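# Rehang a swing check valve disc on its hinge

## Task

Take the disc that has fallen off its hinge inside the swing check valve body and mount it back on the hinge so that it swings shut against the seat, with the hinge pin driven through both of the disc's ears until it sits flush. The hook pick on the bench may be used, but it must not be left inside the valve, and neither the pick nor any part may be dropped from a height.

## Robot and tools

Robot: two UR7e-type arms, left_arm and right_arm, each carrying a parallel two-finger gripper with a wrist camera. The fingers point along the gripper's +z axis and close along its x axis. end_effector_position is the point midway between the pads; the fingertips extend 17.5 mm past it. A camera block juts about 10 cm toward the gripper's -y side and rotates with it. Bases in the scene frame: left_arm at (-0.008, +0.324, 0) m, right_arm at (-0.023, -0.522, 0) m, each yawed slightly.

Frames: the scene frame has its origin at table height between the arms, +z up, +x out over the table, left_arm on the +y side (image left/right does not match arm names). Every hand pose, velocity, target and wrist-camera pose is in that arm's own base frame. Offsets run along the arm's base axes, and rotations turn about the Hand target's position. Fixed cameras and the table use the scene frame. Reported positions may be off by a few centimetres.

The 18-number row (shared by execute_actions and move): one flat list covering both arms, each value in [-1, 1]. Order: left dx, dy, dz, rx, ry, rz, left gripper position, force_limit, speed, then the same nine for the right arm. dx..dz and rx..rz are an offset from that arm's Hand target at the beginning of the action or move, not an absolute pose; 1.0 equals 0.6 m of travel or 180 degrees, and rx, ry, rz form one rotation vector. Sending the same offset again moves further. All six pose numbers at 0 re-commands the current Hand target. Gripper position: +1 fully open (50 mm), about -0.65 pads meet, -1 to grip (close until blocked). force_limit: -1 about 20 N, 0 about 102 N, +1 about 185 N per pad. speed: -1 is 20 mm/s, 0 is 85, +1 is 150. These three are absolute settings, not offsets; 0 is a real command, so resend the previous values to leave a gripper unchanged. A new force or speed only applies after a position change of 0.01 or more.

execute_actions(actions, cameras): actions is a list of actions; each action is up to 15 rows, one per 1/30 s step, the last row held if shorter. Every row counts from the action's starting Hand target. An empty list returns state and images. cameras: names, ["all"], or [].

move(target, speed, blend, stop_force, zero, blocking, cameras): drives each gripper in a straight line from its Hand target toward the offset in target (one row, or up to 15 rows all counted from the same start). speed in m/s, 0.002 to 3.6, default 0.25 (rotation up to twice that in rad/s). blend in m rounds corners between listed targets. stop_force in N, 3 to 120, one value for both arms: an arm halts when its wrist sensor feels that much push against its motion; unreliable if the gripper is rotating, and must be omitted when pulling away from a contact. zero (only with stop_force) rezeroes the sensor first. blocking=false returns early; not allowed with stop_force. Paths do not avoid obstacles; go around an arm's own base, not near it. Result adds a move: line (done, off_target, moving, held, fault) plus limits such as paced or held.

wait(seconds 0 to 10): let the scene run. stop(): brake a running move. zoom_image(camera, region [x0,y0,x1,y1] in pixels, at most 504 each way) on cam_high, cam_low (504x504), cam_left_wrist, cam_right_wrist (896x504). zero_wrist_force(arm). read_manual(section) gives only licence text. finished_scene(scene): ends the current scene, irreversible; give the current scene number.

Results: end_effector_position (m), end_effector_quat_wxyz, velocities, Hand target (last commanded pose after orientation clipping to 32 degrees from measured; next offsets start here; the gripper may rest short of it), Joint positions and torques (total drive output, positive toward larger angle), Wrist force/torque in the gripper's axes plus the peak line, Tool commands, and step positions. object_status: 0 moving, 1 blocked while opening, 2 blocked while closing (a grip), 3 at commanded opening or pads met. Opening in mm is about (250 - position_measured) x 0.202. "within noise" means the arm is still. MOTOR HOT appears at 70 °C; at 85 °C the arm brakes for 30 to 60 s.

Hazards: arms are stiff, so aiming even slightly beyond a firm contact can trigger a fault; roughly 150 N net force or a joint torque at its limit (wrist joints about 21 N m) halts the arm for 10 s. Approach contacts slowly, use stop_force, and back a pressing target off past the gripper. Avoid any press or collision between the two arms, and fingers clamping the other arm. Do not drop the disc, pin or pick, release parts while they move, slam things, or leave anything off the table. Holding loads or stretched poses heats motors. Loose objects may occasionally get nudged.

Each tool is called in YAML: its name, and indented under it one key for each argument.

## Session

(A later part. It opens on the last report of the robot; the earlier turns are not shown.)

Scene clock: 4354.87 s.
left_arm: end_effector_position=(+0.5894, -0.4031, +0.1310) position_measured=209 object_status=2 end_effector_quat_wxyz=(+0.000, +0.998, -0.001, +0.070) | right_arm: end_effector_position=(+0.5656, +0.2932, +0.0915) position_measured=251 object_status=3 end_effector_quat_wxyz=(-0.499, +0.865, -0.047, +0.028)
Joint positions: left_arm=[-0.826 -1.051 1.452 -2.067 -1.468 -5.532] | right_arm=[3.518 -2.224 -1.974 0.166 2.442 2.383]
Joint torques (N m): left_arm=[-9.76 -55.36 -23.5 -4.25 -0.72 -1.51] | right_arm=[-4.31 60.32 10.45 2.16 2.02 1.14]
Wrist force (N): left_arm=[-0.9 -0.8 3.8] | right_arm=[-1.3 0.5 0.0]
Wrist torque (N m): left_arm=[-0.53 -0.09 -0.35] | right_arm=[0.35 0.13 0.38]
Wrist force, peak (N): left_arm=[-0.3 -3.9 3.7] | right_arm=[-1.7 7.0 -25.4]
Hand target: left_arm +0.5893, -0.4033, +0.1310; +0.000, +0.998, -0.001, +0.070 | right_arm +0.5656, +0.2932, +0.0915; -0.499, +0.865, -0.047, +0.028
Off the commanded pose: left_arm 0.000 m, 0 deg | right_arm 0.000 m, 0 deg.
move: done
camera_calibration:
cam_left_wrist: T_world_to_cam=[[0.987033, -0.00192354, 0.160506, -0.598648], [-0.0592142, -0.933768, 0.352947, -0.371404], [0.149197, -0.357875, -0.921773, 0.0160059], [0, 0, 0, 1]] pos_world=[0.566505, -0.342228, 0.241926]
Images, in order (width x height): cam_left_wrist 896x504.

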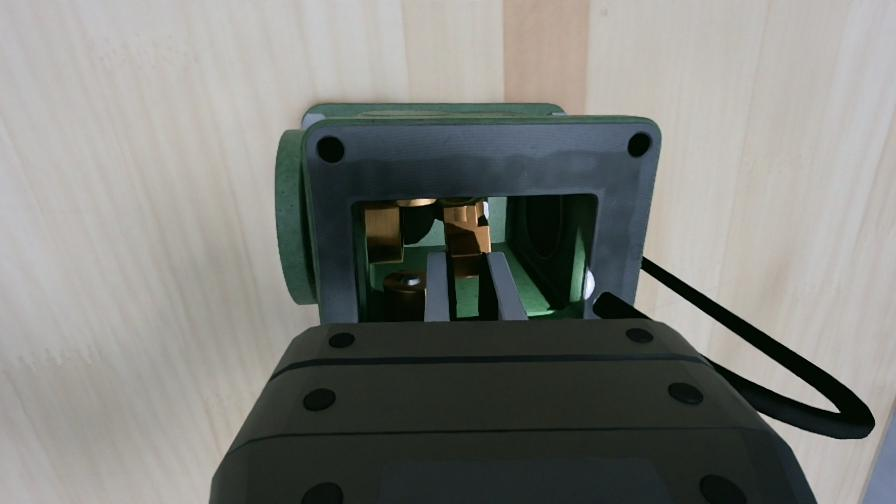

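move:
  target:
    - [-0.0295, 0, 0.0013, 0, 0, 0, -1, -0.5, -0.7, 0, 0, 0, 0, 0, 0, -0.66, -0.5, 0]
  speed: 0.02
  stop_force: 5
  cameras: []

move:
  target: [0, 0, 0, 0, 0, 0, -1, -0.5, -0.7, 0.0007, 0.0073, 0, 0, 0, 0, -0.66, -0.5, 0]
  speed: 0.005
  stop_force: 6
  cameras: []

Scene clock: 4401.80 s.
left_arm: end_effector_position=(+0.5716, -0.4033, +0.1318) position_measured=209 object_status=2 end_effector_quat_wxyz=(+0.000, +0.998, -0.001, +0.070) | right_arm: end_effector_position=(+0.5656, +0.2932, +0.0915) position_measured=251 object_status=3 end_effector_quat_wxyz=(-0.499, +0.865, -0.047, +0.028)
Joint positions: left_arm=[-0.846 -1.083 1.5 -2.081 -1.466 -5.552] | right_arm=[3.518 -2.224 -1.974 0.166 2.442 2.383]
Joint torques (N m): left_arm=[11.89 -41.35 -40.87 -1.31 1.44 1.32] | right_arm=[8.83 60.5 25.41 7.13 0.86 1.42]
Wrist force (N): left_arm=[-0.7 -0.6 3.5] | right_arm=[-1.0 0.7 0.1]
Wrist torque (N m): left_arm=[-0.49 -0.12 -0.28] | right_arm=[0.36 0.08 0.38]
Wrist force, peak (N): left_arm=[-0.7 -1.3 4.0] | right_arm=[-1.4 0.7 0.0]
Hand target: left_arm +0.5716, -0.4033, +0.1318; +0.000, +0.998, -0.001, +0.070 | right_arm +0.5656, +0.2932, +0.0915; -0.499, +0.865, -0.047, +0.028
Off the commanded pose: left_arm 0.000 m, 0 deg | right_arm 0.000 m, 0 deg.
move: done
No camera images: "cameras" was empty.

Scene clock: 4403.13 s.
left_arm: end_effector_position=(+0.5716, -0.4032, +0.1318) position_measured=209 object_status=2 end_effector_quat_wxyz=(+0.000, +0.998, -0.001, +0.070) | right_arm: end_effector_position=(+0.5657, +0.2941, +0.0917) position_measured=251 object_status=3 end_effector_quat_wxyz=(-0.499, +0.865, -0.047, +0.028)
Joint positions: left_arm=[-0.846 -1.083 1.5 -2.081 -1.466 -5.552] | right_arm=[3.519 -2.225 -1.973 0.167 2.441 2.385]
Joint torques (N m): left_arm=[8.88 -42.37 -39.93 -2.75 1.68 1.22] | right_arm=[-9.51 57.5 6.36 0.53 3.58 -1.81]
Wrist force (N): left_arm=[-1.2 -1.0 2.8] | right_arm=[-0.8 0.7 -3.1]
Wrist torque (N m): left_arm=[-0.49 -0.07 -0.26] | right_arm=[0.38 0.10 0.38]
Wrist force, peak (N): left_arm=[-1.4 -1.5 4.2] | right_arm=[-1.1 4.1 -12.4]
Hand target: left_arm +0.5716, -0.4033, +0.1318; +0.000, +0.998, -0.001, +0.070 | right_arm +0.5657, +0.2941, +0.0917; -0.499, +0.865, -0.047, +0.028 (not the last commanded pose)
Off the commanded pose: left_arm 0.000 m, 0 deg | right_arm 0.004 m, 0 deg.
move: contact (right_arm)
No camera images: "cameras" was empty.

move:
  target:
    - [0, 0, 0, 0, 0, 0, -1, -0.5, -0.7, -0.0002, -0.003, 0, 0, 0, 0, -0.66, -0.5, 0]
    - [0, 0, 0, 0, 0, 0, -1, -0.5, -0.7, -0.0002, -0.003, 0.0025, 0, 0, 0, -0.66, -0.5, 0]
  speed: 0.01
  cameras: []

move:
  target: [0, 0, 0, 0, 0, 0, -1, -0.5, -0.7, 0.0009, 0.01, 0, 0, 0, 0, -0.66, -0.5, 0]
  speed: 0.004
  stop_force: 12
  cameras: ["cam_right_wrist"]

zoom_image:
  camera: "cam_right_wrist"
  region: [420, 120, 520, 280]

Scene clock: 4419.80 s.
left_arm: end_effector_position=(+0.5716, -0.4032, +0.1318) position_measured=209 object_status=2 end_effector_quat_wxyz=(+0.000, +0.998, -0.001, +0.070) | right_arm: end_effector_position=(+0.5655, +0.2923, +0.0932) position_measured=251 object_status=3 end_effector_quat_wxyz=(-0.499, +0.865, -0.047, +0.028)
Joint positions: left_arm=[-0.846 -1.083 1.5 -2.081 -1.466 -5.552] | right_arm=[3.516 -2.22 -1.975 0.161 2.443 2.381]
Joint torques (N m): left_arm=[-4.03 -43.65 -38.19 -6.19 1.45 1.1] | right_arm=[-4.25 49.89 7.53 1.8 2.71 -0.04]
Wrist force (N): left_arm=[-0.7 -0.7 3.1] | right_arm=[-1.2 0.7 0.1]
Wrist torque (N m): left_arm=[-0.50 -0.11 -0.28] | right_arm=[0.38 0.12 0.38]
Wrist force, peak (N): left_arm=[-1.2 -1.7 4.1] | right_arm=[-0.9 0.6 -3.5]
Hand target: left_arm +0.5716, -0.4033, +0.1318; +0.000, +0.998, -0.001, +0.070 | right_arm +0.5655, +0.2923, +0.0932; -0.499, +0.865, -0.047, +0.028
Off the commanded pose: left_arm 0.000 m, 0 deg | right_arm 0.000 m, 0 deg.
move: done
No camera images: "cameras" was empty.

Scene clock: 4421.47 s.
left_arm: end_effector_position=(+0.5716, -0.4032, +0.1318) position_measured=209 object_status=2 end_effector_quat_wxyz=(+0.000, +0.998, -0.001, +0.070) | right_arm: end_effector_position=(+0.5657, +0.2942, +0.0931) position_measured=251 object_status=3 end_effector_quat_wxyz=(-0.499, +0.865, -0.048, +0.028)
Joint positions: left_arm=[-0.846 -1.083 1.5 -2.081 -1.466 -5.552] | right_arm=[3.519 -2.221 -1.973 0.164 2.441 2.385]
Joint torques (N m): left_arm=[-8.76 -45.35 -38.24 -6.2 1.49 1.16] | right_arm=[-6.01 53.52 6.94 0.19 4.13 -1.81]
Wrist force (N): left_arm=[-1.4 -3.2 3.8] | right_arm=[-1.1 4.2 -11.7]
Wrist torque (N m): left_arm=[-0.48 -0.11 -0.24] | right_arm=[0.44 0.10 0.38]
Wrist force, peak (N): left_arm=[-1.1 -3.4 4.1] | right_arm=[-1.0 6.7 -17.6]
Hand target: left_arm +0.5716, -0.4033, +0.1318; +0.000, +0.998, -0.001, +0.070 | right_arm +0.5657, +0.2942, +0.0932; -0.499, +0.865, -0.048, +0.028 (not the last commanded pose)
Off the commanded pose: left_arm 0.000 m, 0 deg | right_arm 0.004 m, 0 deg.
move: contact (right_arm)
camera_calibration:
cam_right_wrist: T_world_to_cam=[[0.992161, -0.124747, -0.00734658, -0.519266], [-0.100752, -0.763778, -0.637568, 0.35454], [0.0739232, 0.63331, -0.770359, -0.0294168], [0, 0, 0, 1]] pos_world=[0.553091, 0.224643, 0.199567]
Images, in order (width x height): cam_right_wrist 896x504.

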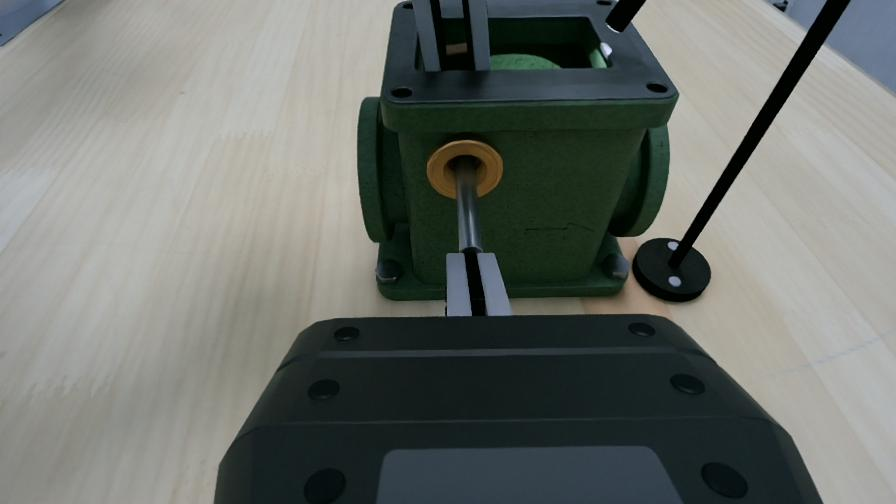

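Scaled by 3.150 from the camera's 896x504 image, which has a finer 1280x720 frame.

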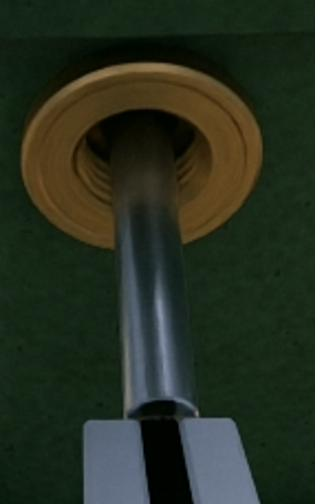

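move:
  target: [-0.0003, 0, -0.0005, 0, 0, 0, -1, -0.5, -0.7, 0, -0.001, -0.001, 0, 0, 0, -0.66, -0.5, 0]
  speed: 0.01
  cameras: []

move:
  target: [0, 0, 0, 0, 0, 0, -1, -0.5, -0.7, 0.0009, 0.01, 0, 0, 0, 0, -0.66, -0.5, 0]
  speed: 0.004
  stop_force: 8
  cameras: []

Scene clock: 4439.07 s.
left_arm: end_effector_position=(+0.5714, -0.4033, +0.1315) position_measured=209 object_status=2 end_effector_quat_wxyz=(+0.000, +0.998, -0.001, +0.070) | right_arm: end_effector_position=(+0.5657, +0.2936, +0.0925) position_measured=251 object_status=3 end_effector_quat_wxyz=(-0.499, +0.865, -0.048, +0.028)
Joint positions: left_arm=[-0.846 -1.083 1.501 -2.082 -1.466 -5.552] | right_arm=[3.518 -2.222 -1.973 0.164 2.442 2.384]
Joint torques (N m): left_arm=[-9.84 -52.08 -25.02 -6.16 1.53 -1.64] | right_arm=[-10.5 42.76 6.67 7.6 3.47 -1.54]
Wrist force (N): left_arm=[-0.2 -0.7 3.2] | right_arm=[-1.2 0.7 -0.2]
Wrist torque (N m): left_arm=[-0.52 -0.07 -0.25] | right_arm=[0.38 0.11 0.38]
Wrist force, peak (N): left_arm=[-1.4 -3.5 4.2] | right_arm=[-0.7 3.1 -12.6]
Hand target: left_arm +0.5714, -0.4033, +0.1315; +0.000, +0.998, -0.001, +0.070 | right_arm +0.5657, +0.2936, +0.0926; -0.499, +0.865, -0.048, +0.028
Off the commanded pose: left_arm 0.000 m, 0 deg | right_arm 0.000 m, 0 deg.
move: done
No camera images: "cameras" was empty.

Scene clock: 4440.37 s.
left_arm: end_effector_position=(+0.5714, -0.4033, +0.1315) position_measured=209 object_status=2 end_effector_quat_wxyz=(+0.000, +0.998, -0.001, +0.070) | right_arm: end_effector_position=(+0.5657, +0.2942, +0.0925) position_measured=251 object_status=3 end_effector_quat_wxyz=(-0.499, +0.865, -0.048, +0.028)
Joint positions: left_arm=[-0.846 -1.083 1.501 -2.082 -1.466 -5.552] | right_arm=[3.519 -2.223 -1.973 0.165 2.441 2.385]
Joint torques (N m): left_arm=[-8.96 -51.63 -26.56 -4.34 1.55 -1.89] | right_arm=[-6.63 54.62 7.07 0.37 4.18 -1.78]
Wrist force (N): left_arm=[0.0 -3.5 3.4] | right_arm=[-0.8 3.7 -7.6]
Wrist torque (N m): left_arm=[-0.52 -0.13 -0.23] | right_arm=[0.40 0.08 0.37]
Wrist force, peak (N): left_arm=[-1.1 -3.9 3.5] | right_arm=[-1.5 6.8 -17.0]
Hand target: left_arm +0.5714, -0.4033, +0.1315; +0.000, +0.998, -0.001, +0.070 | right_arm +0.5657, +0.2942, +0.0925; -0.499, +0.865, -0.048, +0.028 (not the last commanded pose)
Off the commanded pose: left_arm 0.000 m, 0 deg | right_arm 0.005 m, 0 deg.
move: contact (right_arm)
No camera images: "cameras" was empty.

move:
  target:
    - [0,0,0.0008,0,0,0,-1,-0.5,-0.7,0.00005,0.0006,0,0,0,0,-0.66,-0.5,0]
    - [0.0008,0,0.0008,0,0,0,-1,-0.5,-0.7,0.00005,0.0006,0,0,0,0,-0.66,-0.5,0]
    - [0.0008,0,0,0,0,0,-1,-0.5,-0.7,0.00005,0.0006,0,0,0,0,-0.66,-0.5,0]
    - [0.0008,0,-0.0008,0,0,0,-1,-0.5,-0.7,0.00005,0.0006,0,0,0,0,-0.66,-0.5,0]
    - [0,0,-0.0008,0,0,0,-1,-0.5,-0.7,0.00005,0.0006,0,0,0,0,-0.66,-0.5,0]
    - [-0.0006,0,-0.0008,0,0,0,-1,-0.5,-0.7,0.00005,0.0006,0,0,0,0,-0.66,-0.5,0]
    - [-0.0006,0,0.0008,0,0,0,-1,-0.5,-0.7,0.00005,0.0006,0,0,0,0,-0.66,-0.5,0]
    - [0,0,0.0016,0,0,0,-1,-0.5,-0.7,0.00005,0.0006,0,0,0,0,-0.66,-0.5,0]
    - [0.0016,0,0.0016,0,0,0,-1,-0.5,-0.7,0.00005,0.0006,0,0,0,0,-0.66,-0.5,0]
    - [0.0016,0,-0.0016,0,0,0,-1,-0.5,-0.7,0.00005,0.0006,0,0,0,0,-0.66,-0.5,0]
    - [0,0,-0.0016,0,0,0,-1,-0.5,-0.7,0.00005,0.0006,0,0,0,0,-0.66,-0.5,0]
    - [0,0,0,0,0,0,-1,-0.5,-0.7,0.00005,0.0006,0,0,0,0,-0.66,-0.5,0]
  speed: 0.003
  blend: 0.0003

Scene clock: 4479.30 s.
left_arm: end_effector_position=(+0.5714, -0.4032, +0.1315) position_measured=209 object_status=2 end_effector_quat_wxyz=(+0.000, +0.998, -0.001, +0.070) | right_arm: end_effector_position=(+0.5658, +0.2945, +0.0925) position_measured=251 object_status=3 end_effector_quat_wxyz=(-0.499, +0.865, -0.048, +0.028)
Joint positions: left_arm=[-0.846 -1.083 1.501 -2.082 -1.466 -5.552] | right_arm=[3.52 -2.223 -1.972 0.165 2.441 2.386]
Joint torques (N m): left_arm=[-9.35 -53.11 -40.48 -1.9 1.24 -0.88] | right_arm=[-7.91 49.49 17.16 4.14 3.57 1.89]
Wrist force (N): left_arm=[-2.7 -2.1 0.9] | right_arm=[-1.3 1.6 -2.7]
Wrist torque (N m): left_arm=[-0.47 -0.15 -0.23] | right_arm=[0.36 0.14 0.38]
Wrist force, peak (N): left_arm=[-7.2 -13.5 -21.5] | right_arm=[-1.3 5.8 -15.7]
Hand target: left_arm +0.5714, -0.4033, +0.1315; +0.000, +0.998, -0.001, +0.070 | right_arm +0.5658, +0.2945, +0.0925; -0.499, +0.865, -0.048, +0.028
Off the commanded pose: left_arm 0.000 m, 0 deg | right_arm 0.000 m, 0 deg.
move: done; blend cut to 0.0002 m at target 1, 0.0002 m at target 2, 0.0002 m at target 3, 0.0002 m at target 4, 0.0002 m at target 5, 0.0002 m at target 6

move:
  target: [0,0,0,0,0,0,-1,-0.5,-0.7,0.00023,0.0025,0,0,0,0,-0.66,-0.5,0]
  speed: 0.004
  stop_force: 10

Scene clock: 4488.33 s.
left_arm: end_effector_position=(+0.5714, -0.4033, +0.1315) position_measured=209 object_status=2 end_effector_quat_wxyz=(+0.000, +0.998, -0.001, +0.070) | right_arm: end_effector_position=(+0.5658, +0.2950, +0.0924) position_measured=251 object_status=3 end_effector_quat_wxyz=(-0.499, +0.865, -0.048, +0.028)
Joint positions: left_arm=[-0.846 -1.083 1.501 -2.082 -1.466 -5.552] | right_arm=[3.521 -2.223 -1.972 0.166 2.44 2.387]
Joint torques (N m): left_arm=[9.78 -46.68 -40.8 -6.39 1.24 1.07] | right_arm=[-7.7 56.25 7.07 0.47 4.23 -1.83]
Wrist force (N): left_arm=[-3.4 -6.4 -1.0] | right_arm=[-0.9 3.4 -6.4]
Wrist torque (N m): left_arm=[-0.44 -0.19 -0.20] | right_arm=[0.37 0.12 0.38]
Wrist force, peak (N): left_arm=[-3.9 -7.2 -0.6] | right_arm=[-1.0 8.0 -14.0]
Hand target: left_arm +0.5714, -0.4033, +0.1315; +0.000, +0.998, -0.001, +0.070 | right_arm +0.5658, +0.2950, +0.0924; -0.499, +0.865, -0.048, +0.028 (not the last commanded pose)
Off the commanded pose: left_arm 0.000 m, 0 deg | right_arm 0.001 m, 0 deg.
move: contact (right_arm)

move:
  target:
    - [-0.0003,0,0.0004,0,0,0,-1,-0.5,-0.7,0.00007,0.0009,0,0,0,0,-0.66,-0.5,0]
    - [-0.0003,0,0.0011,0,0,0,-1,-0.5,-0.7,0.00007,0.0009,0,0,0,0,-0.66,-0.5,0]
    - [0.0005,0,0.0008,0,0,0,-1,-0.5,-0.7,0.00007,0.0009,0,0,0,0,-0.66,-0.5,0]
    - [0.0005,0,-0.0004,0,0,0,-1,-0.5,-0.7,0.00009,0.0012,0,0,0,0,-0.66,-0.5,0]
    - [-0.0007,0,-0.0004,0,0,0,-1,-0.5,-0.7,0.00009,0.0012,0,0,0,0,-0.66,-0.5,0]
    - [-0.0009,0,0.0008,0,0,0,-1,-0.5,-0.7,0.00009,0.0012,0,0,0,0,-0.66,-0.5,0]
    - [-0.0003,0,0.0004,0,0,0,-1,-0.5,-0.7,0.00009,0.0012,0,0,0,0,-0.66,-0.5,0]
  speed: 0.003
  blend: 0.0003

move:
  target: [0,0,0,0,0,0,-1,-0.5,-0.7,0.00023,0.0025,0,0,0,0,-0.66,-0.5,0]
  speed: 0.004
  stop_force: 10

Scene clock: 4501.27 s.
left_arm: end_effector_position=(+0.5712, -0.4033, +0.1318) position_measured=209 object_status=2 end_effector_quat_wxyz=(+0.000, +0.998, -0.001, +0.070) | right_arm: end_effector_position=(+0.5658, +0.2957, +0.0924) position_measured=251 object_status=3 end_effector_quat_wxyz=(-0.499, +0.865, -0.048, +0.028)
Joint positions: left_arm=[-0.846 -1.084 1.501 -2.081 -1.466 -5.552] | right_arm=[3.522 -2.224 -1.971 0.167 2.439 2.389]
Joint torques (N m): left_arm=[11.65 -38.93 -39.71 -5.68 0.48 0.95] | right_arm=[14.86 45.58 28.71 5.07 1.16 1.82]
Wrist force (N): left_arm=[-6.1 -6.2 -3.2] | right_arm=[-1.3 5.6 -7.4]
Wrist torque (N m): left_arm=[-0.40 -0.22 -0.16] | right_arm=[0.36 0.11 0.39]
Wrist force, peak (N): left_arm=[-6.2 -11.8 -19.0] | right_arm=[-1.8 6.3 -18.0]
Hand target: left_arm +0.5713, -0.4033, +0.1317; +0.000, +0.998, -0.001, +0.070 | right_arm +0.5659, +0.2957, +0.0924; -0.499, +0.865, -0.048, +0.028
Off the commanded pose: left_arm 0.000 m, 0 deg | right_arm 0.000 m, 0 deg.
move: done; blend cut to 0.0002 m at target 1, 0.0002 m at target 2, 0.0002 m at target 6

Scene clock: 4502.53 s.
left_arm: end_effector_position=(+0.5713, -0.4033, +0.1317) position_measured=209 object_status=2 end_effector_quat_wxyz=(+0.000, +0.998, -0.001, +0.070) | right_arm: end_effector_position=(+0.5659, +0.2959, +0.0923) position_measured=251 object_status=3 end_effector_quat_wxyz=(-0.499, +0.865, -0.048, +0.028)
Joint positions: left_arm=[-0.846 -1.084 1.501 -2.082 -1.466 -5.552] | right_arm=[3.522 -2.224 -1.971 0.167 2.439 2.389]
Joint torques (N m): left_arm=[10.57 -36 -36.78 -8.05 0.66 1.1] | right_arm=[-2.74 55.84 9.03 0.68 5.28 -1.97]
Wrist force (N): left_arm=[-6.0 -8.5 -6.2] | right_arm=[-0.8 8.9 -13.3]
Wrist torque (N m): left_arm=[-0.39 -0.28 -0.16] | right_arm=[0.40 0.09 0.39]
Wrist force, peak (N): left_arm=[-6.0 -8.5 -6.9] | right_arm=[-0.7 11.1 -18.2]
Hand target: left_arm +0.5713, -0.4033, +0.1317; +0.000, +0.998, -0.001, +0.070 | right_arm +0.5659, +0.2959, +0.0923; -0.499, +0.865, -0.048, +0.028 (not the last commanded pose)
Off the commanded pose: left_arm 0.000 m, 0 deg | right_arm 0.001 m, 0 deg.
move: contact (right_arm)

move:
  target:
    - [-0.0004,0,0.0006,0,0,0,-1,-0.5,-0.7,0.00005,0.0005,0,0,0,0,-0.66,-0.5,0]
    - [-0.0004,0,0.0013,0,0,0,-1,-0.5,-0.7,0.00009,0.001,0,0,0,0,-0.66,-0.5,0]
    - [0.0003,0,0.0008,0,0,0,-1,-0.5,-0.7,0.0001,0.0012,0,0,0,0,-0.66,-0.5,0]
    - [0.0002,0,-0.0001,0,0,0,-1,-0.5,-0.7,0.00012,0.0014,0,0,0,0,-0.66,-0.5,0]
    - [-0.0009,0,0.0002,0,0,0,-1,-0.5,-0.7,0.00014,0.0016,0,0,0,0,-0.66,-0.5,0]
    - [-0.0009,0,0.001,0,0,0,-1,-0.5,-0.7,0.00016,0.0018,0,0,0,0,-0.66,-0.5,0]
    - [-0.0004,0,0.0006,0,0,0,-1,-0.5,-0.7,0.00018,0.002,0,0,0,0,-0.66,-0.5,0]
  speed: 0.003
  blend: 0.0003

move:
  target: [0,0,0,0,0,0,-1,-0.5,-0.7,0.00023,0.0025,0,0,0,0,-0.66,-0.5,0]
  speed: 0.004
  stop_force: 10

Scene clock: 4524.57 s.
left_arm: end_effector_position=(+0.5709, -0.4033, +0.1321) position_measured=209 object_status=2 end_effector_quat_wxyz=(+0.000, +0.998, -0.001, +0.070) | right_arm: end_effector_position=(+0.5660, +0.2971, +0.0923) position_measured=251 object_status=3 end_effector_quat_wxyz=(-0.499, +0.865, -0.048, +0.028)
Joint positions: left_arm=[-0.846 -1.085 1.502 -2.081 -1.466 -5.552] | right_arm=[3.524 -2.225 -1.97 0.168 2.438 2.392]
Joint torques (N m): left_arm=[10.4 -38.85 -43.18 -6.16 0.57 1.27] | right_arm=[24.89 45.05 32.81 8.73 2.18 1.91]
Wrist force (N): left_arm=[-9.7 -11.8 -5.3] | right_arm=[-0.8 13.6 -20.7]
Wrist torque (N m): left_arm=[-0.33 -0.37 -0.12] | right_arm=[0.39 0.08 0.38]
Wrist force, peak (N): left_arm=[-7.3 -13.2 -18.0] | right_arm=[-1.2 12.8 -25.5]
Hand target: left_arm +0.5710, -0.4033, +0.1321; +0.000, +0.998, -0.001, +0.070 | right_arm +0.5660, +0.2971, +0.0923; -0.499, +0.865, -0.048, +0.028
Off the commanded pose: left_arm 0.000 m, 0 deg | right_arm 0.000 m, 0 deg.
move: done; blend cut to 0.0002 m at target 1, 0.0002 m at target 2, 0.0002 m at target 5, 0.0002 m at target 6

Scene clock: 4525.90 s.
left_arm: end_effector_position=(+0.5710, -0.4033, +0.1321) position_measured=209 object_status=2 end_effector_quat_wxyz=(+0.000, +0.998, -0.001, +0.070) | right_arm: end_effector_position=(+0.5660, +0.2973, +0.0923) position_measured=251 object_status=3 end_effector_quat_wxyz=(-0.499, +0.865, -0.048, +0.028)
Joint positions: left_arm=[-0.846 -1.085 1.502 -2.081 -1.466 -5.552] | right_arm=[3.525 -2.225 -1.97 0.169 2.437 2.392]
Joint torques (N m): left_arm=[10.42 -35.79 -41.29 -10.3 -0.81 1.14] | right_arm=[4.25 55.8 11.63 1 6.64 -1.77]
Wrist force (N): left_arm=[-11.9 -13.0 -7.8] | right_arm=[-1.2 16.1 -26.2]
Wrist torque (N m): left_arm=[-0.29 -0.39 -0.13] | right_arm=[0.41 0.11 0.37]
Wrist force, peak (N): left_arm=[-11.9 -13.1 -9.0] | right_arm=[-0.8 17.8 -32.8]
Hand target: left_arm +0.5710, -0.4033, +0.1321; +0.000, +0.998, -0.001, +0.070 | right_arm +0.5660, +0.2973, +0.0923; -0.499, +0.865, -0.048, +0.028 (not the last commanded pose)
Off the commanded pose: left_arm 0.000 m, 0 deg | right_arm 0.001 m, 0 deg.
move: contact (right_arm)

move:
  target: [-0.0005,0.0005,0.0007,0,0,0,-1,-0.5,-0.7,0,0,0,0,0,0,-0.66,-0.5,0]
  speed: 0.003

Scene clock: 4546.17 s.
left_arm: end_effector_position=(+0.5707, -0.4029, +0.1325) position_measured=209 object_status=2 end_effector_quat_wxyz=(+0.000, +0.998, -0.001, +0.070) | right_arm: end_effector_position=(+0.5660, +0.2973, +0.0923) position_measured=251 object_status=3 end_effector_quat_wxyz=(-0.499, +0.865, -0.048, +0.028)
Joint positions: left_arm=[-0.846 -1.086 1.502 -2.081 -1.466 -5.552] | right_arm=[3.525 -2.225 -1.97 0.169 2.437 2.392]
Joint torques (N m): left_arm=[0.94 -52.97 -27.18 -2.73 -0.73 -0.45] | right_arm=[4.82 55.91 11.1 1.39 4.2 -1.81]
Wrist force (N): left_arm=[-5.1 -5.2 2.1] | right_arm=[-1.3 8.3 -13.2]
Wrist torque (N m): left_arm=[-0.45 -0.25 -0.11] | right_arm=[0.36 0.16 0.39]
Wrist force, peak (N): left_arm=[-12.2 -13.2 -9.0] | right_arm=[-1.1 15.5 -26.9]
Hand target: left_arm +0.5707, -0.4030, +0.1325; +0.000, +0.998, -0.001, +0.070 | right_arm +0.5660, +0.2973, +0.0923; -0.499, +0.865, -0.048, +0.028
Off the commanded pose: left_arm 0.000 m, 0 deg | right_arm 0.000 m, 0 deg.
move: done

move:
  target:
    - [-0.0004,0.0002,0.0006,0,0,0,-1,-0.5,-0.7,0.00006,0.0007,0,0,0,0,-0.66,-0.5,0]
    - [0.0003,0.0002,0.0003,0,0,0,-1,-0.5,-0.7,0.00009,0.001,0,0,0,0,-0.66,-0.5,0]
    - [0.0001,0.0002,-0.0005,0,0,0,-1,-0.5,-0.7,0.00012,0.0014,0,0,0,0,-0.66,-0.5,0]
    - [-0.0008,0.0002,-0.0003,0,0,0,-1,-0.5,-0.7,0.00015,0.0017,0,0,0,0,-0.66,-0.5,0]
    - [-0.0009,0.0002,0.0005,0,0,0,-1,-0.5,-0.7,0.00018,0.002,0,0,0,0,-0.66,-0.5,0]
    - [-0.0004,0.0002,0.0002,0,0,0,-1,-0.5,-0.7,0.00021,0.0023,0,0,0,0,-0.66,-0.5,0]
  speed: 0.003
  blend: 0.0003

move:
  target: [0,0,0,0,0,0,-1,-0.5,-0.7,0.00023,0.0025,0,0,0,0,-0.66,-0.5,0]
  speed: 0.004
  stop_force: 10

Scene clock: 4557.97 s.
left_arm: end_effector_position=(+0.5704, -0.4029, +0.1327) position_measured=209 object_status=2 end_effector_quat_wxyz=(+0.000, +0.998, -0.001, +0.070) | right_arm: end_effector_position=(+0.5662, +0.2987, +0.0923) position_measured=251 object_status=3 end_effector_quat_wxyz=(-0.499, +0.865, -0.048, +0.028)
Joint positions: left_arm=[-0.847 -1.087 1.503 -2.08 -1.466 -5.553] | right_arm=[3.527 -2.226 -1.968 0.17 2.436 2.395]
Joint torques (N m): left_arm=[11.3 -39.45 -39.99 -2.68 1.02 1.23] | right_arm=[12.99 43.54 28.87 7.71 0.71 1.83]
Wrist force (N): left_arm=[-2.8 -5.0 -1.0] | right_arm=[-0.6 3.4 -5.0]
Wrist torque (N m): left_arm=[-0.44 -0.18 -0.16] | right_arm=[0.25 0.04 0.39]
Wrist force, peak (N): left_arm=[-4.2 -7.6 -11.7] | right_arm=[-0.5 8.6 -13.1]
Hand target: left_arm +0.5705, -0.4028, +0.1326; +0.000, +0.998, -0.001, +0.070 | right_arm +0.5662, +0.2987, +0.0923; -0.499, +0.865, -0.048, +0.028
Off the commanded pose: left_arm 0.000 m, 0 deg | right_arm 0.000 m, 0 deg.
move: done; blend cut to 0.0002 m at target 1, 0.0002 m at target 2, 0.0002 m at target 3, 0.0002 m at target 4, 0.0002 m at target 5

Scene clock: 4559.03 s.
left_arm: end_effector_position=(+0.5705, -0.4028, +0.1326) position_measured=209 object_status=2 end_effector_quat_wxyz=(+0.000, +0.998, -0.001, +0.070) | right_arm: end_effector_position=(+0.5663, +0.3002, +0.0923) position_measured=251 object_status=3 end_effector_quat_wxyz=(-0.499, +0.865, -0.048, +0.028)
Joint positions: left_arm=[-0.846 -1.087 1.503 -2.081 -1.466 -5.553] | right_arm=[3.53 -2.227 -1.967 0.172 2.434 2.398]
Joint torques (N m): left_arm=[12.19 -38.35 -37.78 -6.68 1.22 1.11] | right_arm=[8.88 46.54 25.88 6.82 2.05 0.1]
Wrist force (N): left_arm=[-3.2 -3.5 -2.5] | right_arm=[-0.6 3.2 -6.4]
Wrist torque (N m): left_arm=[-0.46 -0.11 -0.16] | right_arm=[0.23 0.05 0.39]
Wrist force, peak (N): left_arm=[-3.1 -4.4 -2.4] | right_arm=[-0.3 3.2 -6.6]
Hand target: left_arm +0.5705, -0.4028, +0.1326; +0.000, +0.998, -0.001, +0.070 | right_arm +0.5663, +0.3002, +0.0923; -0.499, +0.865, -0.048, +0.028
Off the commanded pose: left_arm 0.000 m, 0 deg | right_arm 0.000 m, 0 deg.
move: done

move:
  target: [0,0,0,0,0,0,-1,-0.5,-0.7,0.0009,0.01,0,0,0,0,-0.66,-0.5,0]
  speed: 0.006
  stop_force: 9

Scene clock: 4564.73 s.
left_arm: end_effector_position=(+0.5705, -0.4028, +0.1326) position_measured=209 object_status=2 end_effector_quat_wxyz=(+0.000, +0.998, -0.001, +0.070) | right_arm: end_effector_position=(+0.5668, +0.3062, +0.0923) position_measured=251 object_status=3 end_effector_quat_wxyz=(-0.499, +0.865, -0.048, +0.028)
Joint positions: left_arm=[-0.846 -1.087 1.503 -2.081 -1.466 -5.553] | right_arm=[3.54 -2.231 -1.961 0.179 2.428 2.41]
Joint torques (N m): left_arm=[10.96 -38.86 -30 -6.68 1.13 1.18] | right_arm=[-0.57 49.63 20.36 5.56 2.81 -1.59]
Wrist force (N): left_arm=[-3.1 -3.9 -1.4] | right_arm=[-0.4 3.1 -5.1]
Wrist torque (N m): left_arm=[-0.49 -0.09 -0.15] | right_arm=[0.22 0.01 0.39]
Wrist force, peak (N): left_arm=[-3.5 -3.3 -3.1] | right_arm=[-0.6 3.2 -6.6]
Hand target: left_arm +0.5705, -0.4028, +0.1326; +0.000, +0.998, -0.001, +0.070 | right_arm +0.5668, +0.3062, +0.0923; -0.499, +0.865, -0.048, +0.028
Off the commanded pose: left_arm 0.000 m, 0 deg | right_arm 0.000 m, 0 deg.
move: done

move:
  target: [0,0,0,0,0,0,-1,-0.5,-0.7,0.00107,0.01167,0,0,0,0,-0.66,-0.5,0]
  speed: 0.006
  stop_force: 9

Scene clock: 4570.63 s.
left_arm: end_effector_position=(+0.5705, -0.4028, +0.1326) position_measured=209 object_status=2 end_effector_quat_wxyz=(+0.000, +0.998, -0.001, +0.070) | right_arm: end_effector_position=(+0.5675, +0.3132, +0.0923) position_measured=251 object_status=3 end_effector_quat_wxyz=(-0.499, +0.865, -0.048, +0.028)
Joint positions: left_arm=[-0.846 -1.087 1.503 -2.081 -1.466 -5.553] | right_arm=[3.551 -2.236 -1.954 0.187 2.42 2.423]
Joint torques (N m): left_arm=[6.67 -41.28 -27.73 -5.9 1.08 1.09] | right_arm=[-1.35 49.89 19.22 5.71 2.58 -1.62]
Wrist force (N): left_arm=[-2.7 -3.1 -1.6] | right_arm=[-0.7 2.1 -4.6]
Wrist torque (N m): left_arm=[-0.45 -0.09 -0.17] | right_arm=[0.21 0.06 0.40]
Wrist force, peak (N): left_arm=[-3.2 -3.8 -2.4] | right_arm=[-0.6 2.7 -6.0]
Hand target: left_arm +0.5705, -0.4028, +0.1326; +0.000, +0.998, -0.001, +0.070 | right_arm +0.5675, +0.3132, +0.0923; -0.499, +0.865, -0.048, +0.028
Off the commanded pose: left_arm 0.000 m, 0 deg | right_arm 0.000 m, 0 deg.
move: done

move:
  target: [0,0,0,0,0,0,-1,-0.5,-0.7,0.00107,0.01167,0,0,0,0,-0.66,-0.5,0]
  speed: 0.005
  stop_force: 8

Scene clock: 4575.87 s.
left_arm: end_effector_position=(+0.5705, -0.4028, +0.1326) position_measured=209 object_status=2 end_effector_quat_wxyz=(+0.000, +0.998, -0.001, +0.070) | right_arm: end_effector_position=(+0.5680, +0.3185, +0.0923) position_measured=251 object_status=3 end_effector_quat_wxyz=(-0.499, +0.865, -0.048, +0.028)
Joint positions: left_arm=[-0.846 -1.087 1.503 -2.081 -1.466 -5.553] | right_arm=[3.56 -2.24 -1.948 0.192 2.415 2.433]
Joint torques (N m): left_arm=[3.82 -43.62 -27.95 -5.33 0.96 1.07] | right_arm=[-6.48 59.41 7.77 0.49 4.61 -1.75]
Wrist force (N): left_arm=[-1.8 -4.9 -0.7] | right_arm=[2.3 4.3 -6.8]
Wrist torque (N m): left_arm=[-0.46 -0.06 -0.14] | right_arm=[0.26 0.09 0.43]
Wrist force, peak (N): left_arm=[-2.0 -5.6 -1.0] | right_arm=[3.2 7.6 -14.2]
Hand target: left_arm +0.5705, -0.4028, +0.1326; +0.000, +0.998, -0.001, +0.070 | right_arm +0.5680, +0.3185, +0.0923; -0.499, +0.865, -0.048, +0.028 (not the last commanded pose)
Off the commanded pose: left_arm 0.000 m, 0 deg | right_arm 0.002 m, 0 deg.
move: contact (right_arm)

move:
  target:
    - [0,0,0.0007,0,0,0,-1,-0.5,-0.7,0.00003,0.0004,0,0,0,0,-0.66,-0.5,0]
    - [0.0007,0,0.0002,0,0,0,-1,-0.5,-0.7,0.00004,0.0005,0,0,0,0,-0.66,-0.5,0]
    - [0,0,-0.0007,0,0,0,-1,-0.5,-0.7,0.00005,0.0006,0,0,0,0,-0.66,-0.5,0]
    - [-0.0007,0,0,0,0,0,-1,-0.5,-0.7,0.00006,0.0007,0,0,0,0,-0.66,-0.5,0]
    - [0,0,0,0.0045,0,0,-1,-0.5,-0.7,0.00006,0.0008,0,0,0,0,-0.66,-0.5,0]
    - [0,0,0,0,0,0.0045,-1,-0.5,-0.7,0.00007,0.0009,0,0,0,0,-0.66,-0.5,0]
    - [0,0,0,-0.0045,0,0,-1,-0.5,-0.7,0.00007,0.001,0,0,0,0,-0.66,-0.5,0]
    - [0,0,0,0,0,-0.0045,-1,-0.5,-0.7,0.00007,0.0011,0,0,0,0,-0.66,-0.5,0]
    - [0,0,0,0,0,0,-1,-0.5,-0.7,0.00007,0.0012,0,0,0,0,-0.66,-0.5,0]
  speed: [0.003,0.003,0.003,0.003,0.01,0.01,0.01,0.01,0.01]
  blend: 0.0003

Scene clock: 4598.70 s.
left_arm: end_effector_position=(+0.5705, -0.4028, +0.1326) position_measured=209 object_status=2 end_effector_quat_wxyz=(+0.000, +0.998, -0.001, +0.070) | right_arm: end_effector_position=(+0.5680, +0.3192, +0.0923) position_measured=251 object_status=3 end_effector_quat_wxyz=(-0.499, +0.865, -0.048, +0.028)
Joint positions: left_arm=[-0.846 -1.087 1.503 -2.081 -1.466 -5.553] | right_arm=[3.561 -2.24 -1.947 0.193 2.414 2.435]
Joint torques (N m): left_arm=[-13.16 -42.8 -41.5 -2.21 1.05 -0.52] | right_arm=[24.04 44.76 31.82 8.44 2.01 1.95]
Wrist force (N): left_arm=[-1.1 -6.2 2.9] | right_arm=[2.1 10.3 -16.0]
Wrist torque (N m): left_arm=[-0.52 -0.07 -0.10] | right_arm=[0.27 0.07 0.44]
Wrist force, peak (N): left_arm=[-3.5 -7.4 -8.0] | right_arm=[2.1 10.0 -16.5]
Hand target: left_arm +0.5705, -0.4028, +0.1326; +0.000, +0.998, -0.001, +0.070 | right_arm +0.5680, +0.3192, +0.0923; -0.499, +0.865, -0.048, +0.028
Off the commanded pose: left_arm 0.000 m, 0 deg | right_arm 0.000 m, 0 deg.
move: done; blend cut to 0.0002 m at target 1

move:
  target: [0,0.0011,0,-0.0056,0,-0.0056,-1,-0.5,-0.7,0,0,0,0,0,0,-0.66,-0.5,0]
  speed: 0.01

move:
  target: [0,0,0,0,0,0,-1,-0.5,-0.7,0.00027,0.003,0,0,0,0,-0.66,-0.5,0]
  speed: 0.004
  stop_force: 10

Scene clock: 4617.17 s.
left_arm: end_effector_position=(+0.5705, -0.4022, +0.1326) position_measured=209 object_status=2 end_effector_quat_wxyz=(+0.009, +0.997, -0.009, +0.070) | right_arm: end_effector_position=(+0.5680, +0.3192, +0.0923) position_measured=251 object_status=3 end_effector_quat_wxyz=(-0.499, +0.865, -0.048, +0.028)
Joint positions: left_arm=[-0.84 -1.092 1.517 -2.104 -1.48 -5.53] | right_arm=[3.561 -2.24 -1.947 0.193 2.414 2.435]
Joint torques (N m): left_arm=[9.41 -48.63 -27.4 -5.04 0.03 -0.03] | right_arm=[16.18 47.4 30.15 7.69 3.01 1.42]
Wrist force (N): left_arm=[-2.3 -1.7 -0.7] | right_arm=[1.4 6.1 -10.6]
Wrist torque (N m): left_arm=[-0.51 -0.13 -0.23] | right_arm=[0.29 0.06 0.42]
Wrist force, peak (N): left_arm=[-0.9 -6.6 3.6] | right_arm=[2.2 9.9 -16.7]
Hand target: left_arm +0.5705, -0.4022, +0.1326; +0.009, +0.997, -0.009, +0.070 | right_arm +0.5680, +0.3192, +0.0923; -0.499, +0.865, -0.048, +0.028
Off the commanded pose: left_arm 0.000 m, 0 deg | right_arm 0.000 m, 0 deg.
move: done

Scene clock: 4618.23 s.
left_arm: end_effector_position=(+0.5705, -0.4021, +0.1326) position_measured=209 object_status=2 end_effector_quat_wxyz=(+0.009, +0.997, -0.009, +0.070) | right_arm: end_effector_position=(+0.5682, +0.3210, +0.0923) position_measured=251 object_status=3 end_effector_quat_wxyz=(-0.499, +0.865, -0.048, +0.028)
Joint positions: left_arm=[-0.84 -1.092 1.516 -2.103 -1.48 -5.53] | right_arm=[3.564 -2.241 -1.945 0.195 2.412 2.438]
Joint torques (N m): left_arm=[-3.41 -40.7 -39.86 -1.71 1.21 -1.31] | right_arm=[6.78 46.4 23.06 6.11 2.12 -0.12]
Wrist force (N): left_arm=[-2.3 -3.4 1.5] | right_arm=[1.1 3.2 -6.6]
Wrist torque (N m): left_arm=[-0.50 -0.12 -0.21] | right_arm=[0.25 0.04 0.40]
Wrist force, peak (N): left_arm=[-3.4 -4.0 -1.3] | right_arm=[3.1 9.5 -15.8]
Hand target: left_arm +0.5705, -0.4022, +0.1326; +0.009, +0.997, -0.009, +0.070 | right_arm +0.5682, +0.3210, +0.0923; -0.499, +0.865, -0.048, +0.028
Off the commanded pose: left_arm 0.000 m, 0 deg | right_arm 0.000 m, 0 deg.
move: done

move:
  target: [0,0,0,0,0,0,-1,-0.5,-0.7,0.00091,0.01,0,0,0,0,-0.66,-0.5,0]
  speed: 0.005
  stop_force: 10

Scene clock: 4624.10 s.
left_arm: end_effector_position=(+0.5705, -0.4022, +0.1326) position_measured=209 object_status=2 end_effector_quat_wxyz=(+0.009, +0.997, -0.009, +0.070) | right_arm: end_effector_position=(+0.5687, +0.3270, +0.0923) position_measured=251 object_status=3 end_effector_quat_wxyz=(-0.499, +0.865, -0.048, +0.028)
Joint positions: left_arm=[-0.841 -1.092 1.516 -2.103 -1.48 -5.53] | right_arm=[3.574 -2.245 -1.939 0.201 2.405 2.449]
Joint torques (N m): left_arm=[-10.46 -40.89 -40.43 -2.06 1.03 -1.34] | right_arm=[5.46 48.15 21.39 6.01 2.5 -1.01]
Wrist force (N): left_arm=[-2.9 -4.3 0.3] | right_arm=[1.7 2.3 -7.4]
Wrist torque (N m): left_arm=[-0.48 -0.08 -0.22] | right_arm=[0.26 0.03 0.40]
Wrist force, peak (N): left_arm=[-2.6 -5.0 1.2] | right_arm=[1.4 2.4 -7.8]
Hand target: left_arm +0.5705, -0.4022, +0.1326; +0.009, +0.997, -0.009, +0.070 | right_arm +0.5687, +0.3270, +0.0923; -0.499, +0.865, -0.048, +0.028
Off the commanded pose: left_arm 0.000 m, 0 deg | right_arm 0.000 m, 0 deg.
move: done

move:
  target: [0,0,0,0,0,0,-1,-0.5,-0.7,0.00061,0.0067,0,0,0,0,-0.66,-0.5,0]
  speed: 0.004
  stop_force: 10
  cameras: ["cam_right_wrist"]

Scene clock: 4631.27 s.
left_arm: end_effector_position=(+0.5705, -0.4022, +0.1326) position_measured=209 object_status=2 end_effector_quat_wxyz=(+0.009, +0.997, -0.009, +0.070) | right_arm: end_effector_position=(+0.5691, +0.3311, +0.0923) position_measured=251 object_status=3 end_effector_quat_wxyz=(-0.499, +0.865, -0.048, +0.028)
Joint positions: left_arm=[-0.841 -1.092 1.516 -2.103 -1.48 -5.53] | right_arm=[3.58 -2.248 -1.934 0.204 2.401 2.456]
Joint torques (N m): left_arm=[-5.92 -40.51 -41.2 -3.06 1.28 -1.26] | right_arm=[6.25 47.32 22.23 6.35 2.15 -0.27]
Wrist force (N): left_arm=[-3.0 -4.1 -0.4] | right_arm=[0.5 2.2 -6.6]
Wrist torque (N m): left_arm=[-0.50 -0.09 -0.23] | right_arm=[0.26 0.03 0.39]
Wrist force, peak (N): left_arm=[-2.8 -5.1 0.7] | right_arm=[1.0 2.2 -7.8]
Hand target: left_arm +0.5705, -0.4022, +0.1326; +0.009, +0.997, -0.009, +0.070 | right_arm +0.5691, +0.3310, +0.0923; -0.499, +0.865, -0.048, +0.028
Off the commanded pose: left_arm 0.000 m, 0 deg | right_arm 0.000 m, 0 deg.
move: done
camera_calibration:
cam_right_wrist: T_world_to_cam=[[0.992073, -0.125393, -0.00823192, -0.517645], [-0.101849, -0.763972, -0.637161, 0.383131], [0.0736066, 0.632948, -0.770687, -0.0533174], [0, 0, 0, 1]] pos_world=[0.556488, 0.261539, 0.198764]
Images, in order (width x height): cam_right_wrist 896x504.

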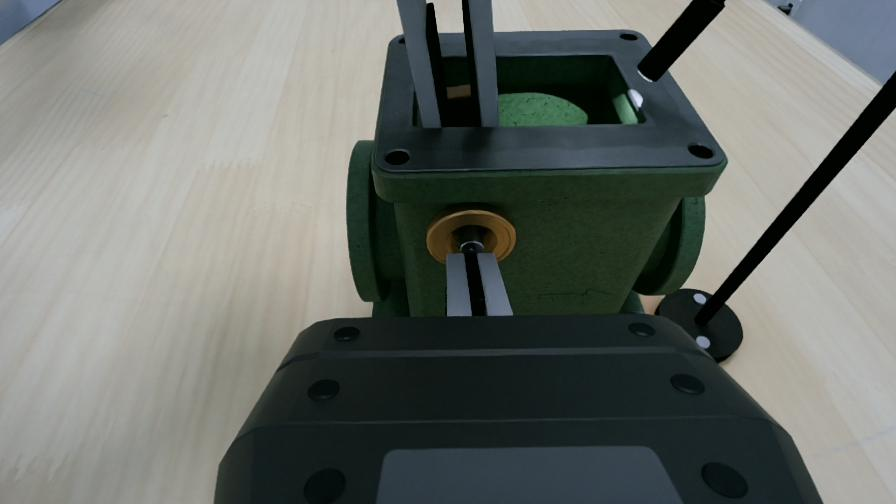

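move:
  target: [0,0,0,0,0,0,-1,-0.5,-0.7,0.00036,0.004,0,0,0,0,-0.66,-0.5,0]
  speed: 0.003
  stop_force: 10

Scene clock: 4639.57 s.
left_arm: end_effector_position=(+0.5705, -0.4022, +0.1326) position_measured=209 object_status=2 end_effector_quat_wxyz=(+0.009, +0.997, -0.009, +0.070) | right_arm: end_effector_position=(+0.5693, +0.3334, +0.0923) position_measured=251 object_status=3 end_effector_quat_wxyz=(-0.499, +0.865, -0.048, +0.028)
Joint positions: left_arm=[-0.841 -1.092 1.516 -2.103 -1.48 -5.53] | right_arm=[3.584 -2.25 -1.931 0.206 2.398 2.46]
Joint torques (N m): left_arm=[-3.21 -40.37 -40 -4.19 1.18 -1.33] | right_arm=[9.41 46.99 24.92 6.91 1.49 0.25]
Wrist force (N): left_arm=[-3.1 -4.3 1.1] | right_arm=[-0.3 3.4 -7.3]
Wrist torque (N m): left_arm=[-0.49 -0.14 -0.23] | right_arm=[0.26 0.02 0.38]
Wrist force, peak (N): left_arm=[-3.1 -4.7 1.5] | right_arm=[0.0 2.1 -9.3]
Hand target: left_arm +0.5705, -0.4022, +0.1326; +0.009, +0.997, -0.009, +0.070 | right_arm +0.5693, +0.3334, +0.0923; -0.499, +0.865, -0.048, +0.028
Off the commanded pose: left_arm 0.000 m, 0 deg | right_arm 0.000 m, 0 deg.
move: done

move:
  target: [0,0,0,0,0,0,-1,-0.5,-0.7,0.0003,0.0033,0,0,0,0,-0.66,-0.5,0]
  speed: 0.003
  stop_force: 8
  cameras: ["cam_right_wrist"]

zoom_image:
  camera: "cam_right_wrist"
  region: [410, 195, 530, 275]

Scene clock: 4647.00 s.
left_arm: end_effector_position=(+0.5705, -0.4022, +0.1326) position_measured=209 object_status=2 end_effector_quat_wxyz=(+0.009, +0.997, -0.009, +0.070) | right_arm: end_effector_position=(+0.5695, +0.3351, +0.0923) position_measured=251 object_status=3 end_effector_quat_wxyz=(-0.499, +0.865, -0.048, +0.028)
Joint positions: left_arm=[-0.841 -1.092 1.516 -2.103 -1.48 -5.53] | right_arm=[3.587 -2.251 -1.929 0.208 2.397 2.463]
Joint torques (N m): left_arm=[2.33 -40.89 -39.89 -4.9 1.12 -1.54] | right_arm=[0.89 51.6 13.09 3.28 4.22 -1.89]
Wrist force (N): left_arm=[-2.8 -5.4 0.5] | right_arm=[1.7 7.3 -19.7]
Wrist torque (N m): left_arm=[-0.48 -0.11 -0.23] | right_arm=[0.32 -0.05 0.36]
Wrist force, peak (N): left_arm=[-2.9 -5.7 0.2] | right_arm=[1.7 6.5 -20.6]
Hand target: left_arm +0.5705, -0.4022, +0.1326; +0.009, +0.997, -0.009, +0.070 | right_arm +0.5695, +0.3350, +0.0923; -0.499, +0.865, -0.048, +0.028
Off the commanded pose: left_arm 0.000 m, 0 deg | right_arm 0.000 m, 0 deg.
move: contact (right_arm)
camera_calibration:
cam_right_wrist: T_world_to_cam=[[0.992075, -0.125389, -0.00810029, -0.517568], [-0.101758, -0.763935, -0.637219, 0.386243], [0.0737124, 0.632993, -0.77064, -0.0558815], [0, 0, 0, 1]] pos_world=[0.556889, 0.265539, 0.198864]
Images, in order (width x height): cam_right_wrist 896x504.

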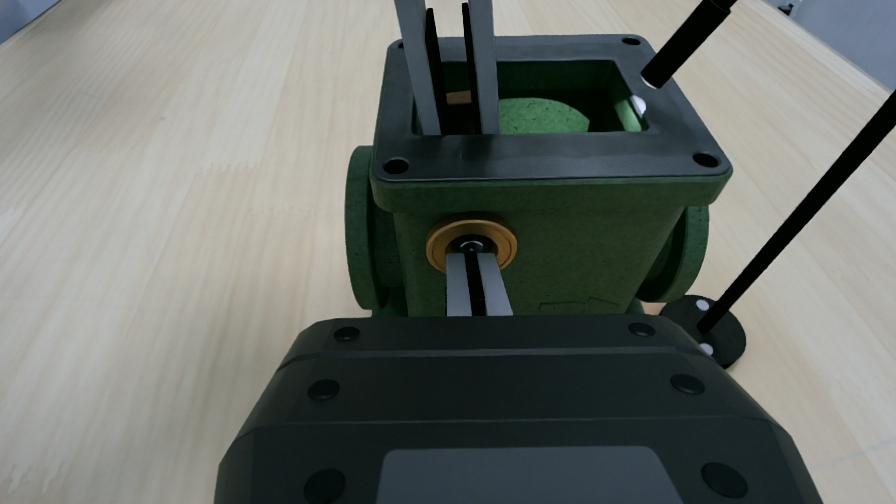

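Scaled by 4.200 from the camera's 896x504 image, which has a finer 1280x720 frame.

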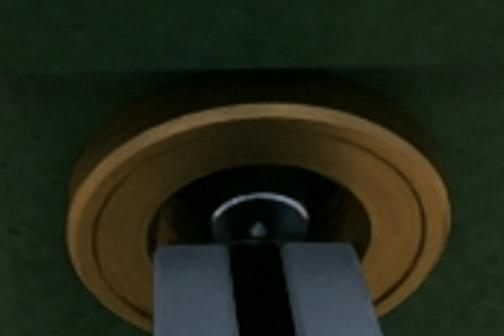

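move:
  target:
    - [0,0,0,0,0,0,-1,-0.5,-0.7,-0.0061,-0.0664,0,0,0,0,-0.66,-0.5,0]
    - [0,0,0,0,0,0,-0.3,-0.5,-0.7,-0.0061,-0.0664,0,0,0,0,-0.66,-0.5,0]
  speed: [0.03,0.03]

Scene clock: 4666.87 s.
left_arm: end_effector_position=(+0.5705, -0.4022, +0.1326) position_measured=198 object_status=3 end_effector_quat_wxyz=(+0.009, +0.997, -0.009, +0.070) | right_arm: end_effector_position=(+0.5658, +0.2952, +0.0923) position_measured=251 object_status=3 end_effector_quat_wxyz=(-0.499, +0.865, -0.048, +0.028)
Joint positions: left_arm=[-0.841 -1.092 1.516 -2.103 -1.48 -5.53] | right_arm=[3.521 -2.224 -1.972 0.166 2.44 2.388]
Joint torques (N m): left_arm=[6.91 -42.58 -38.23 -5.91 1.07 -1.24] | right_arm=[13.06 44.48 28.29 7.53 0.01 1.63]
Wrist force (N): left_arm=[-1.0 -0.9 2.7] | right_arm=[-0.8 0.1 0.0]
Wrist torque (N m): left_arm=[-0.52 -0.03 -0.37] | right_arm=[0.26 0.06 0.56]
Wrist force, peak (N): left_arm=[-3.0 -5.6 0.6] | right_arm=[1.8 6.7 -20.3]
Hand target: left_arm +0.5705, -0.4022, +0.1326; +0.009, +0.997, -0.009, +0.070 | right_arm +0.5658, +0.2952, +0.0923; -0.499, +0.865, -0.048, +0.028
Off the commanded pose: left_arm 0.000 m, 0 deg | right_arm 0.000 m, 0 deg.
move: done

move:
  target:
    - [-0.01046,0.00144,0.0743,0,0,0,-0.3,-0.5,-0.7,0,0,0.03,0,0,0,-0.66,-0.5,0]
    - [-0.01046,0.00144,0.12,0,0,0,-0.3,-0.5,-0.7,0,0,0.05,0,0,0,-0.66,-0.5,0]
  speed: 0.04
  stop_force: 8
  cameras: ["cam_left_wrist"]

zoom_image:
  camera: "cam_left_wrist"
  region: [340, 180, 560, 330]

Scene clock: 4676.73 s.
left_arm: end_effector_position=(+0.5642, -0.4013, +0.2046) position_measured=198 object_status=3 end_effector_quat_wxyz=(+0.009, +0.997, -0.009, +0.070) | right_arm: end_effector_position=(+0.5658, +0.2952, +0.1223) position_measured=251 object_status=3 end_effector_quat_wxyz=(-0.499, +0.865, -0.048, +0.028)
Joint positions: left_arm=[-0.847 -1.162 1.426 -1.942 -1.48 -5.537] | right_arm=[3.521 -2.158 -1.97 0.099 2.44 2.388]
Joint torques (N m): left_arm=[11.55 -39.32 -25.1 -6.19 0.4 1.06] | right_arm=[8.47 41.01 22.78 7.58 0.36 -1.77]
Wrist force (N): left_arm=[-0.9 -0.9 2.6] | right_arm=[-0.5 0.1 -0.1]
Wrist torque (N m): left_arm=[-0.52 -0.03 -0.36] | right_arm=[0.26 0.00 0.56]
Wrist force, peak (N): left_arm=[-0.7 -1.0 3.6] | right_arm=[-1.0 0.1 -0.2]
Hand target: left_arm +0.5642, -0.4013, +0.2046; +0.009, +0.997, -0.009, +0.070 | right_arm +0.5658, +0.2952, +0.1223; -0.499, +0.865, -0.048, +0.028
Off the commanded pose: left_arm 0.000 m, 0 deg | right_arm 0.000 m, 0 deg.
move: done
camera_calibration:
cam_left_wrist: T_world_to_cam=[[0.986848, -0.0165143, 0.160805, -0.591397], [-0.0756873, -0.926195, 0.36937, -0.38827], [0.142836, -0.376683, -0.915264, 0.0829666], [0, 0, 0, 1]] pos_world=[0.542381, -0.338128, 0.314451]
Images, in order (width x height): cam_left_wrist 896x504.

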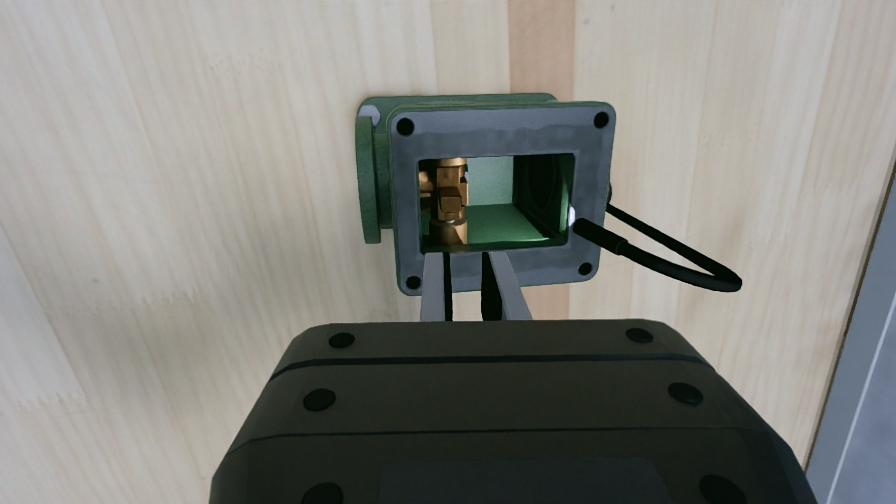

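Scaled by 2.291 from the camera's 896x504 image, which has a finer 1280x720 frame.

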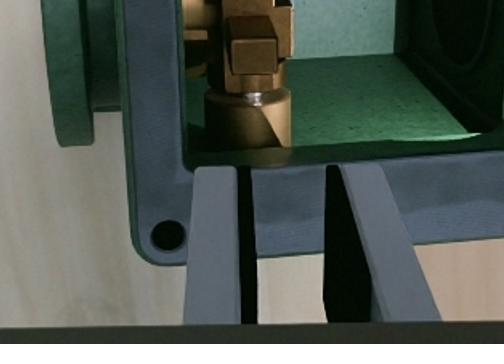

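zoom_image:
  camera: "cam_left_wrist"
  region: [405, 145, 505, 255]

execute_actions:
  actions:
    - [[0,0,0,0,0,0,-0.3,-0.5,-0.7,0,0,0,0,0,0,-0.66,-0.5,0]]
  cameras: ["cam_right_wrist"]

zoom_image:
  camera: "cam_right_wrist"
  region: [410, 205, 530, 325]

Scaled by 4.582 from the camera's 896x504 image, which has a finer 1280x720 frame.

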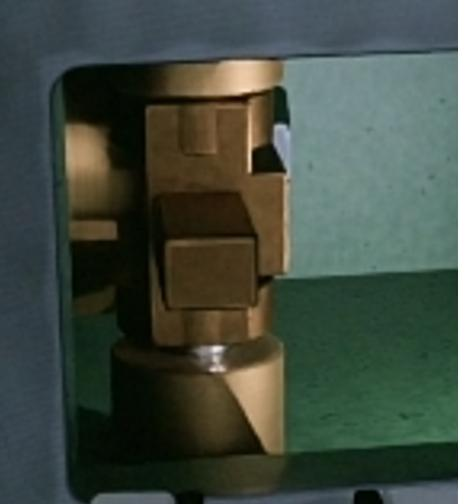

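Scene clock: 4682.37 s.
left_arm: end_effector_position=(+0.5642, -0.4013, +0.2046) position_measured=198 object_status=3 end_effector_quat_wxyz=(+0.009, +0.997, -0.009, +0.070) | right_arm: end_effector_position=(+0.5658, +0.2952, +0.1223) position_measured=251 object_status=3 end_effector_quat_wxyz=(-0.499, +0.865, -0.048, +0.028)
Joint positions: left_arm=[-0.847 -1.162 1.426 -1.942 -1.48 -5.537] | right_arm=[3.521 -2.158 -1.97 0.099 2.44 2.388]
Joint torques (N m): left_arm=[11.04 -39.27 -24.46 -6.1 -0.92 1.09] | right_arm=[1.55 41.73 10 7.59 0.47 -1.78]
Wrist force (N): left_arm=[-0.8 -0.8 2.5] | right_arm=[-0.6 0.2 0.0]
Wrist torque (N m): left_arm=[-0.51 -0.04 -0.36] | right_arm=[0.29 0.02 0.56]
Wrist force, peak (N): left_arm=[-1.2 -1.4 2.9] | right_arm=[-0.7 0.3 -0.1]
Hand target: left_arm +0.5642, -0.4013, +0.2046; +0.009, +0.997, -0.009, +0.070 | right_arm +0.5658, +0.2952, +0.1223; -0.499, +0.865, -0.048, +0.028
Off the commanded pose: left_arm 0.000 m, 0 deg | right_arm 0.000 m, 0 deg.
Step readings (end_effector_position of left_arm | right_arm):
0: (+0.5642, -0.4013, +0.2046) | (+0.5658, +0.2952, +0.1223)
1: (+0.5642, -0.4013, +0.2046) | (+0.5658, +0.2952, +0.1223)
2: (+0.5642, -0.4013, +0.2046) | (+0.5658, +0.2952, +0.1223)
4: (+0.5642, -0.4013, +0.2046) | (+0.5658, +0.2952, +0.1223)
8: (+0.5642, -0.4013, +0.2046) | (+0.5658, +0.2952, +0.1223)
15: (+0.5642, -0.4013, +0.2046) | (+0.5658, +0.2952, +0.1223)
camera_calibration:
cam_right_wrist: T_world_to_cam=[[0.992073, -0.125393, -0.00823192, -0.518626], [-0.101849, -0.763972, -0.637161, 0.374483], [0.0736066, 0.632948, -0.770687, -0.00723103], [0, 0, 0, 1]] pos_world=[0.553188, 0.225639, 0.228764]
Images, in order (width x height): cam_right_wrist 896x504.

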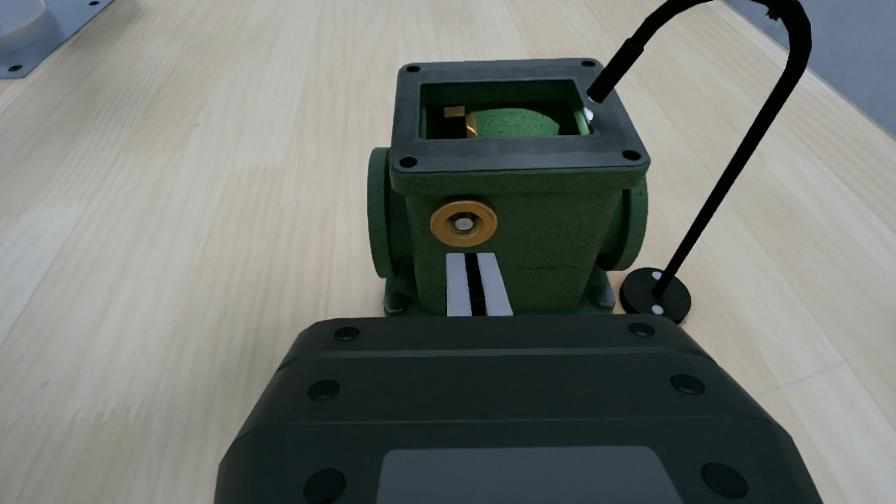

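Scaled by 4.200 from the camera's 896x504 image, which has a finer 1280x720 frame.

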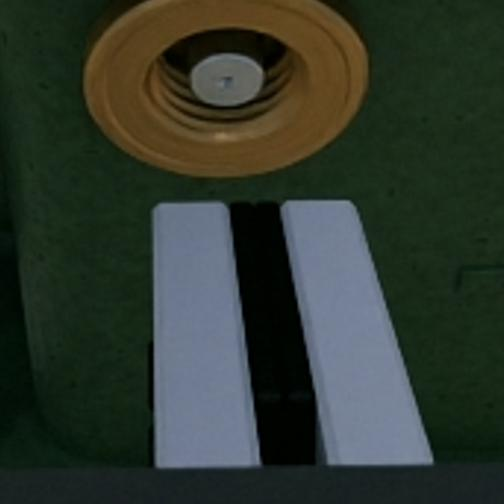

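finished_scene:
  scene: 2

The scene is finished: the task was done.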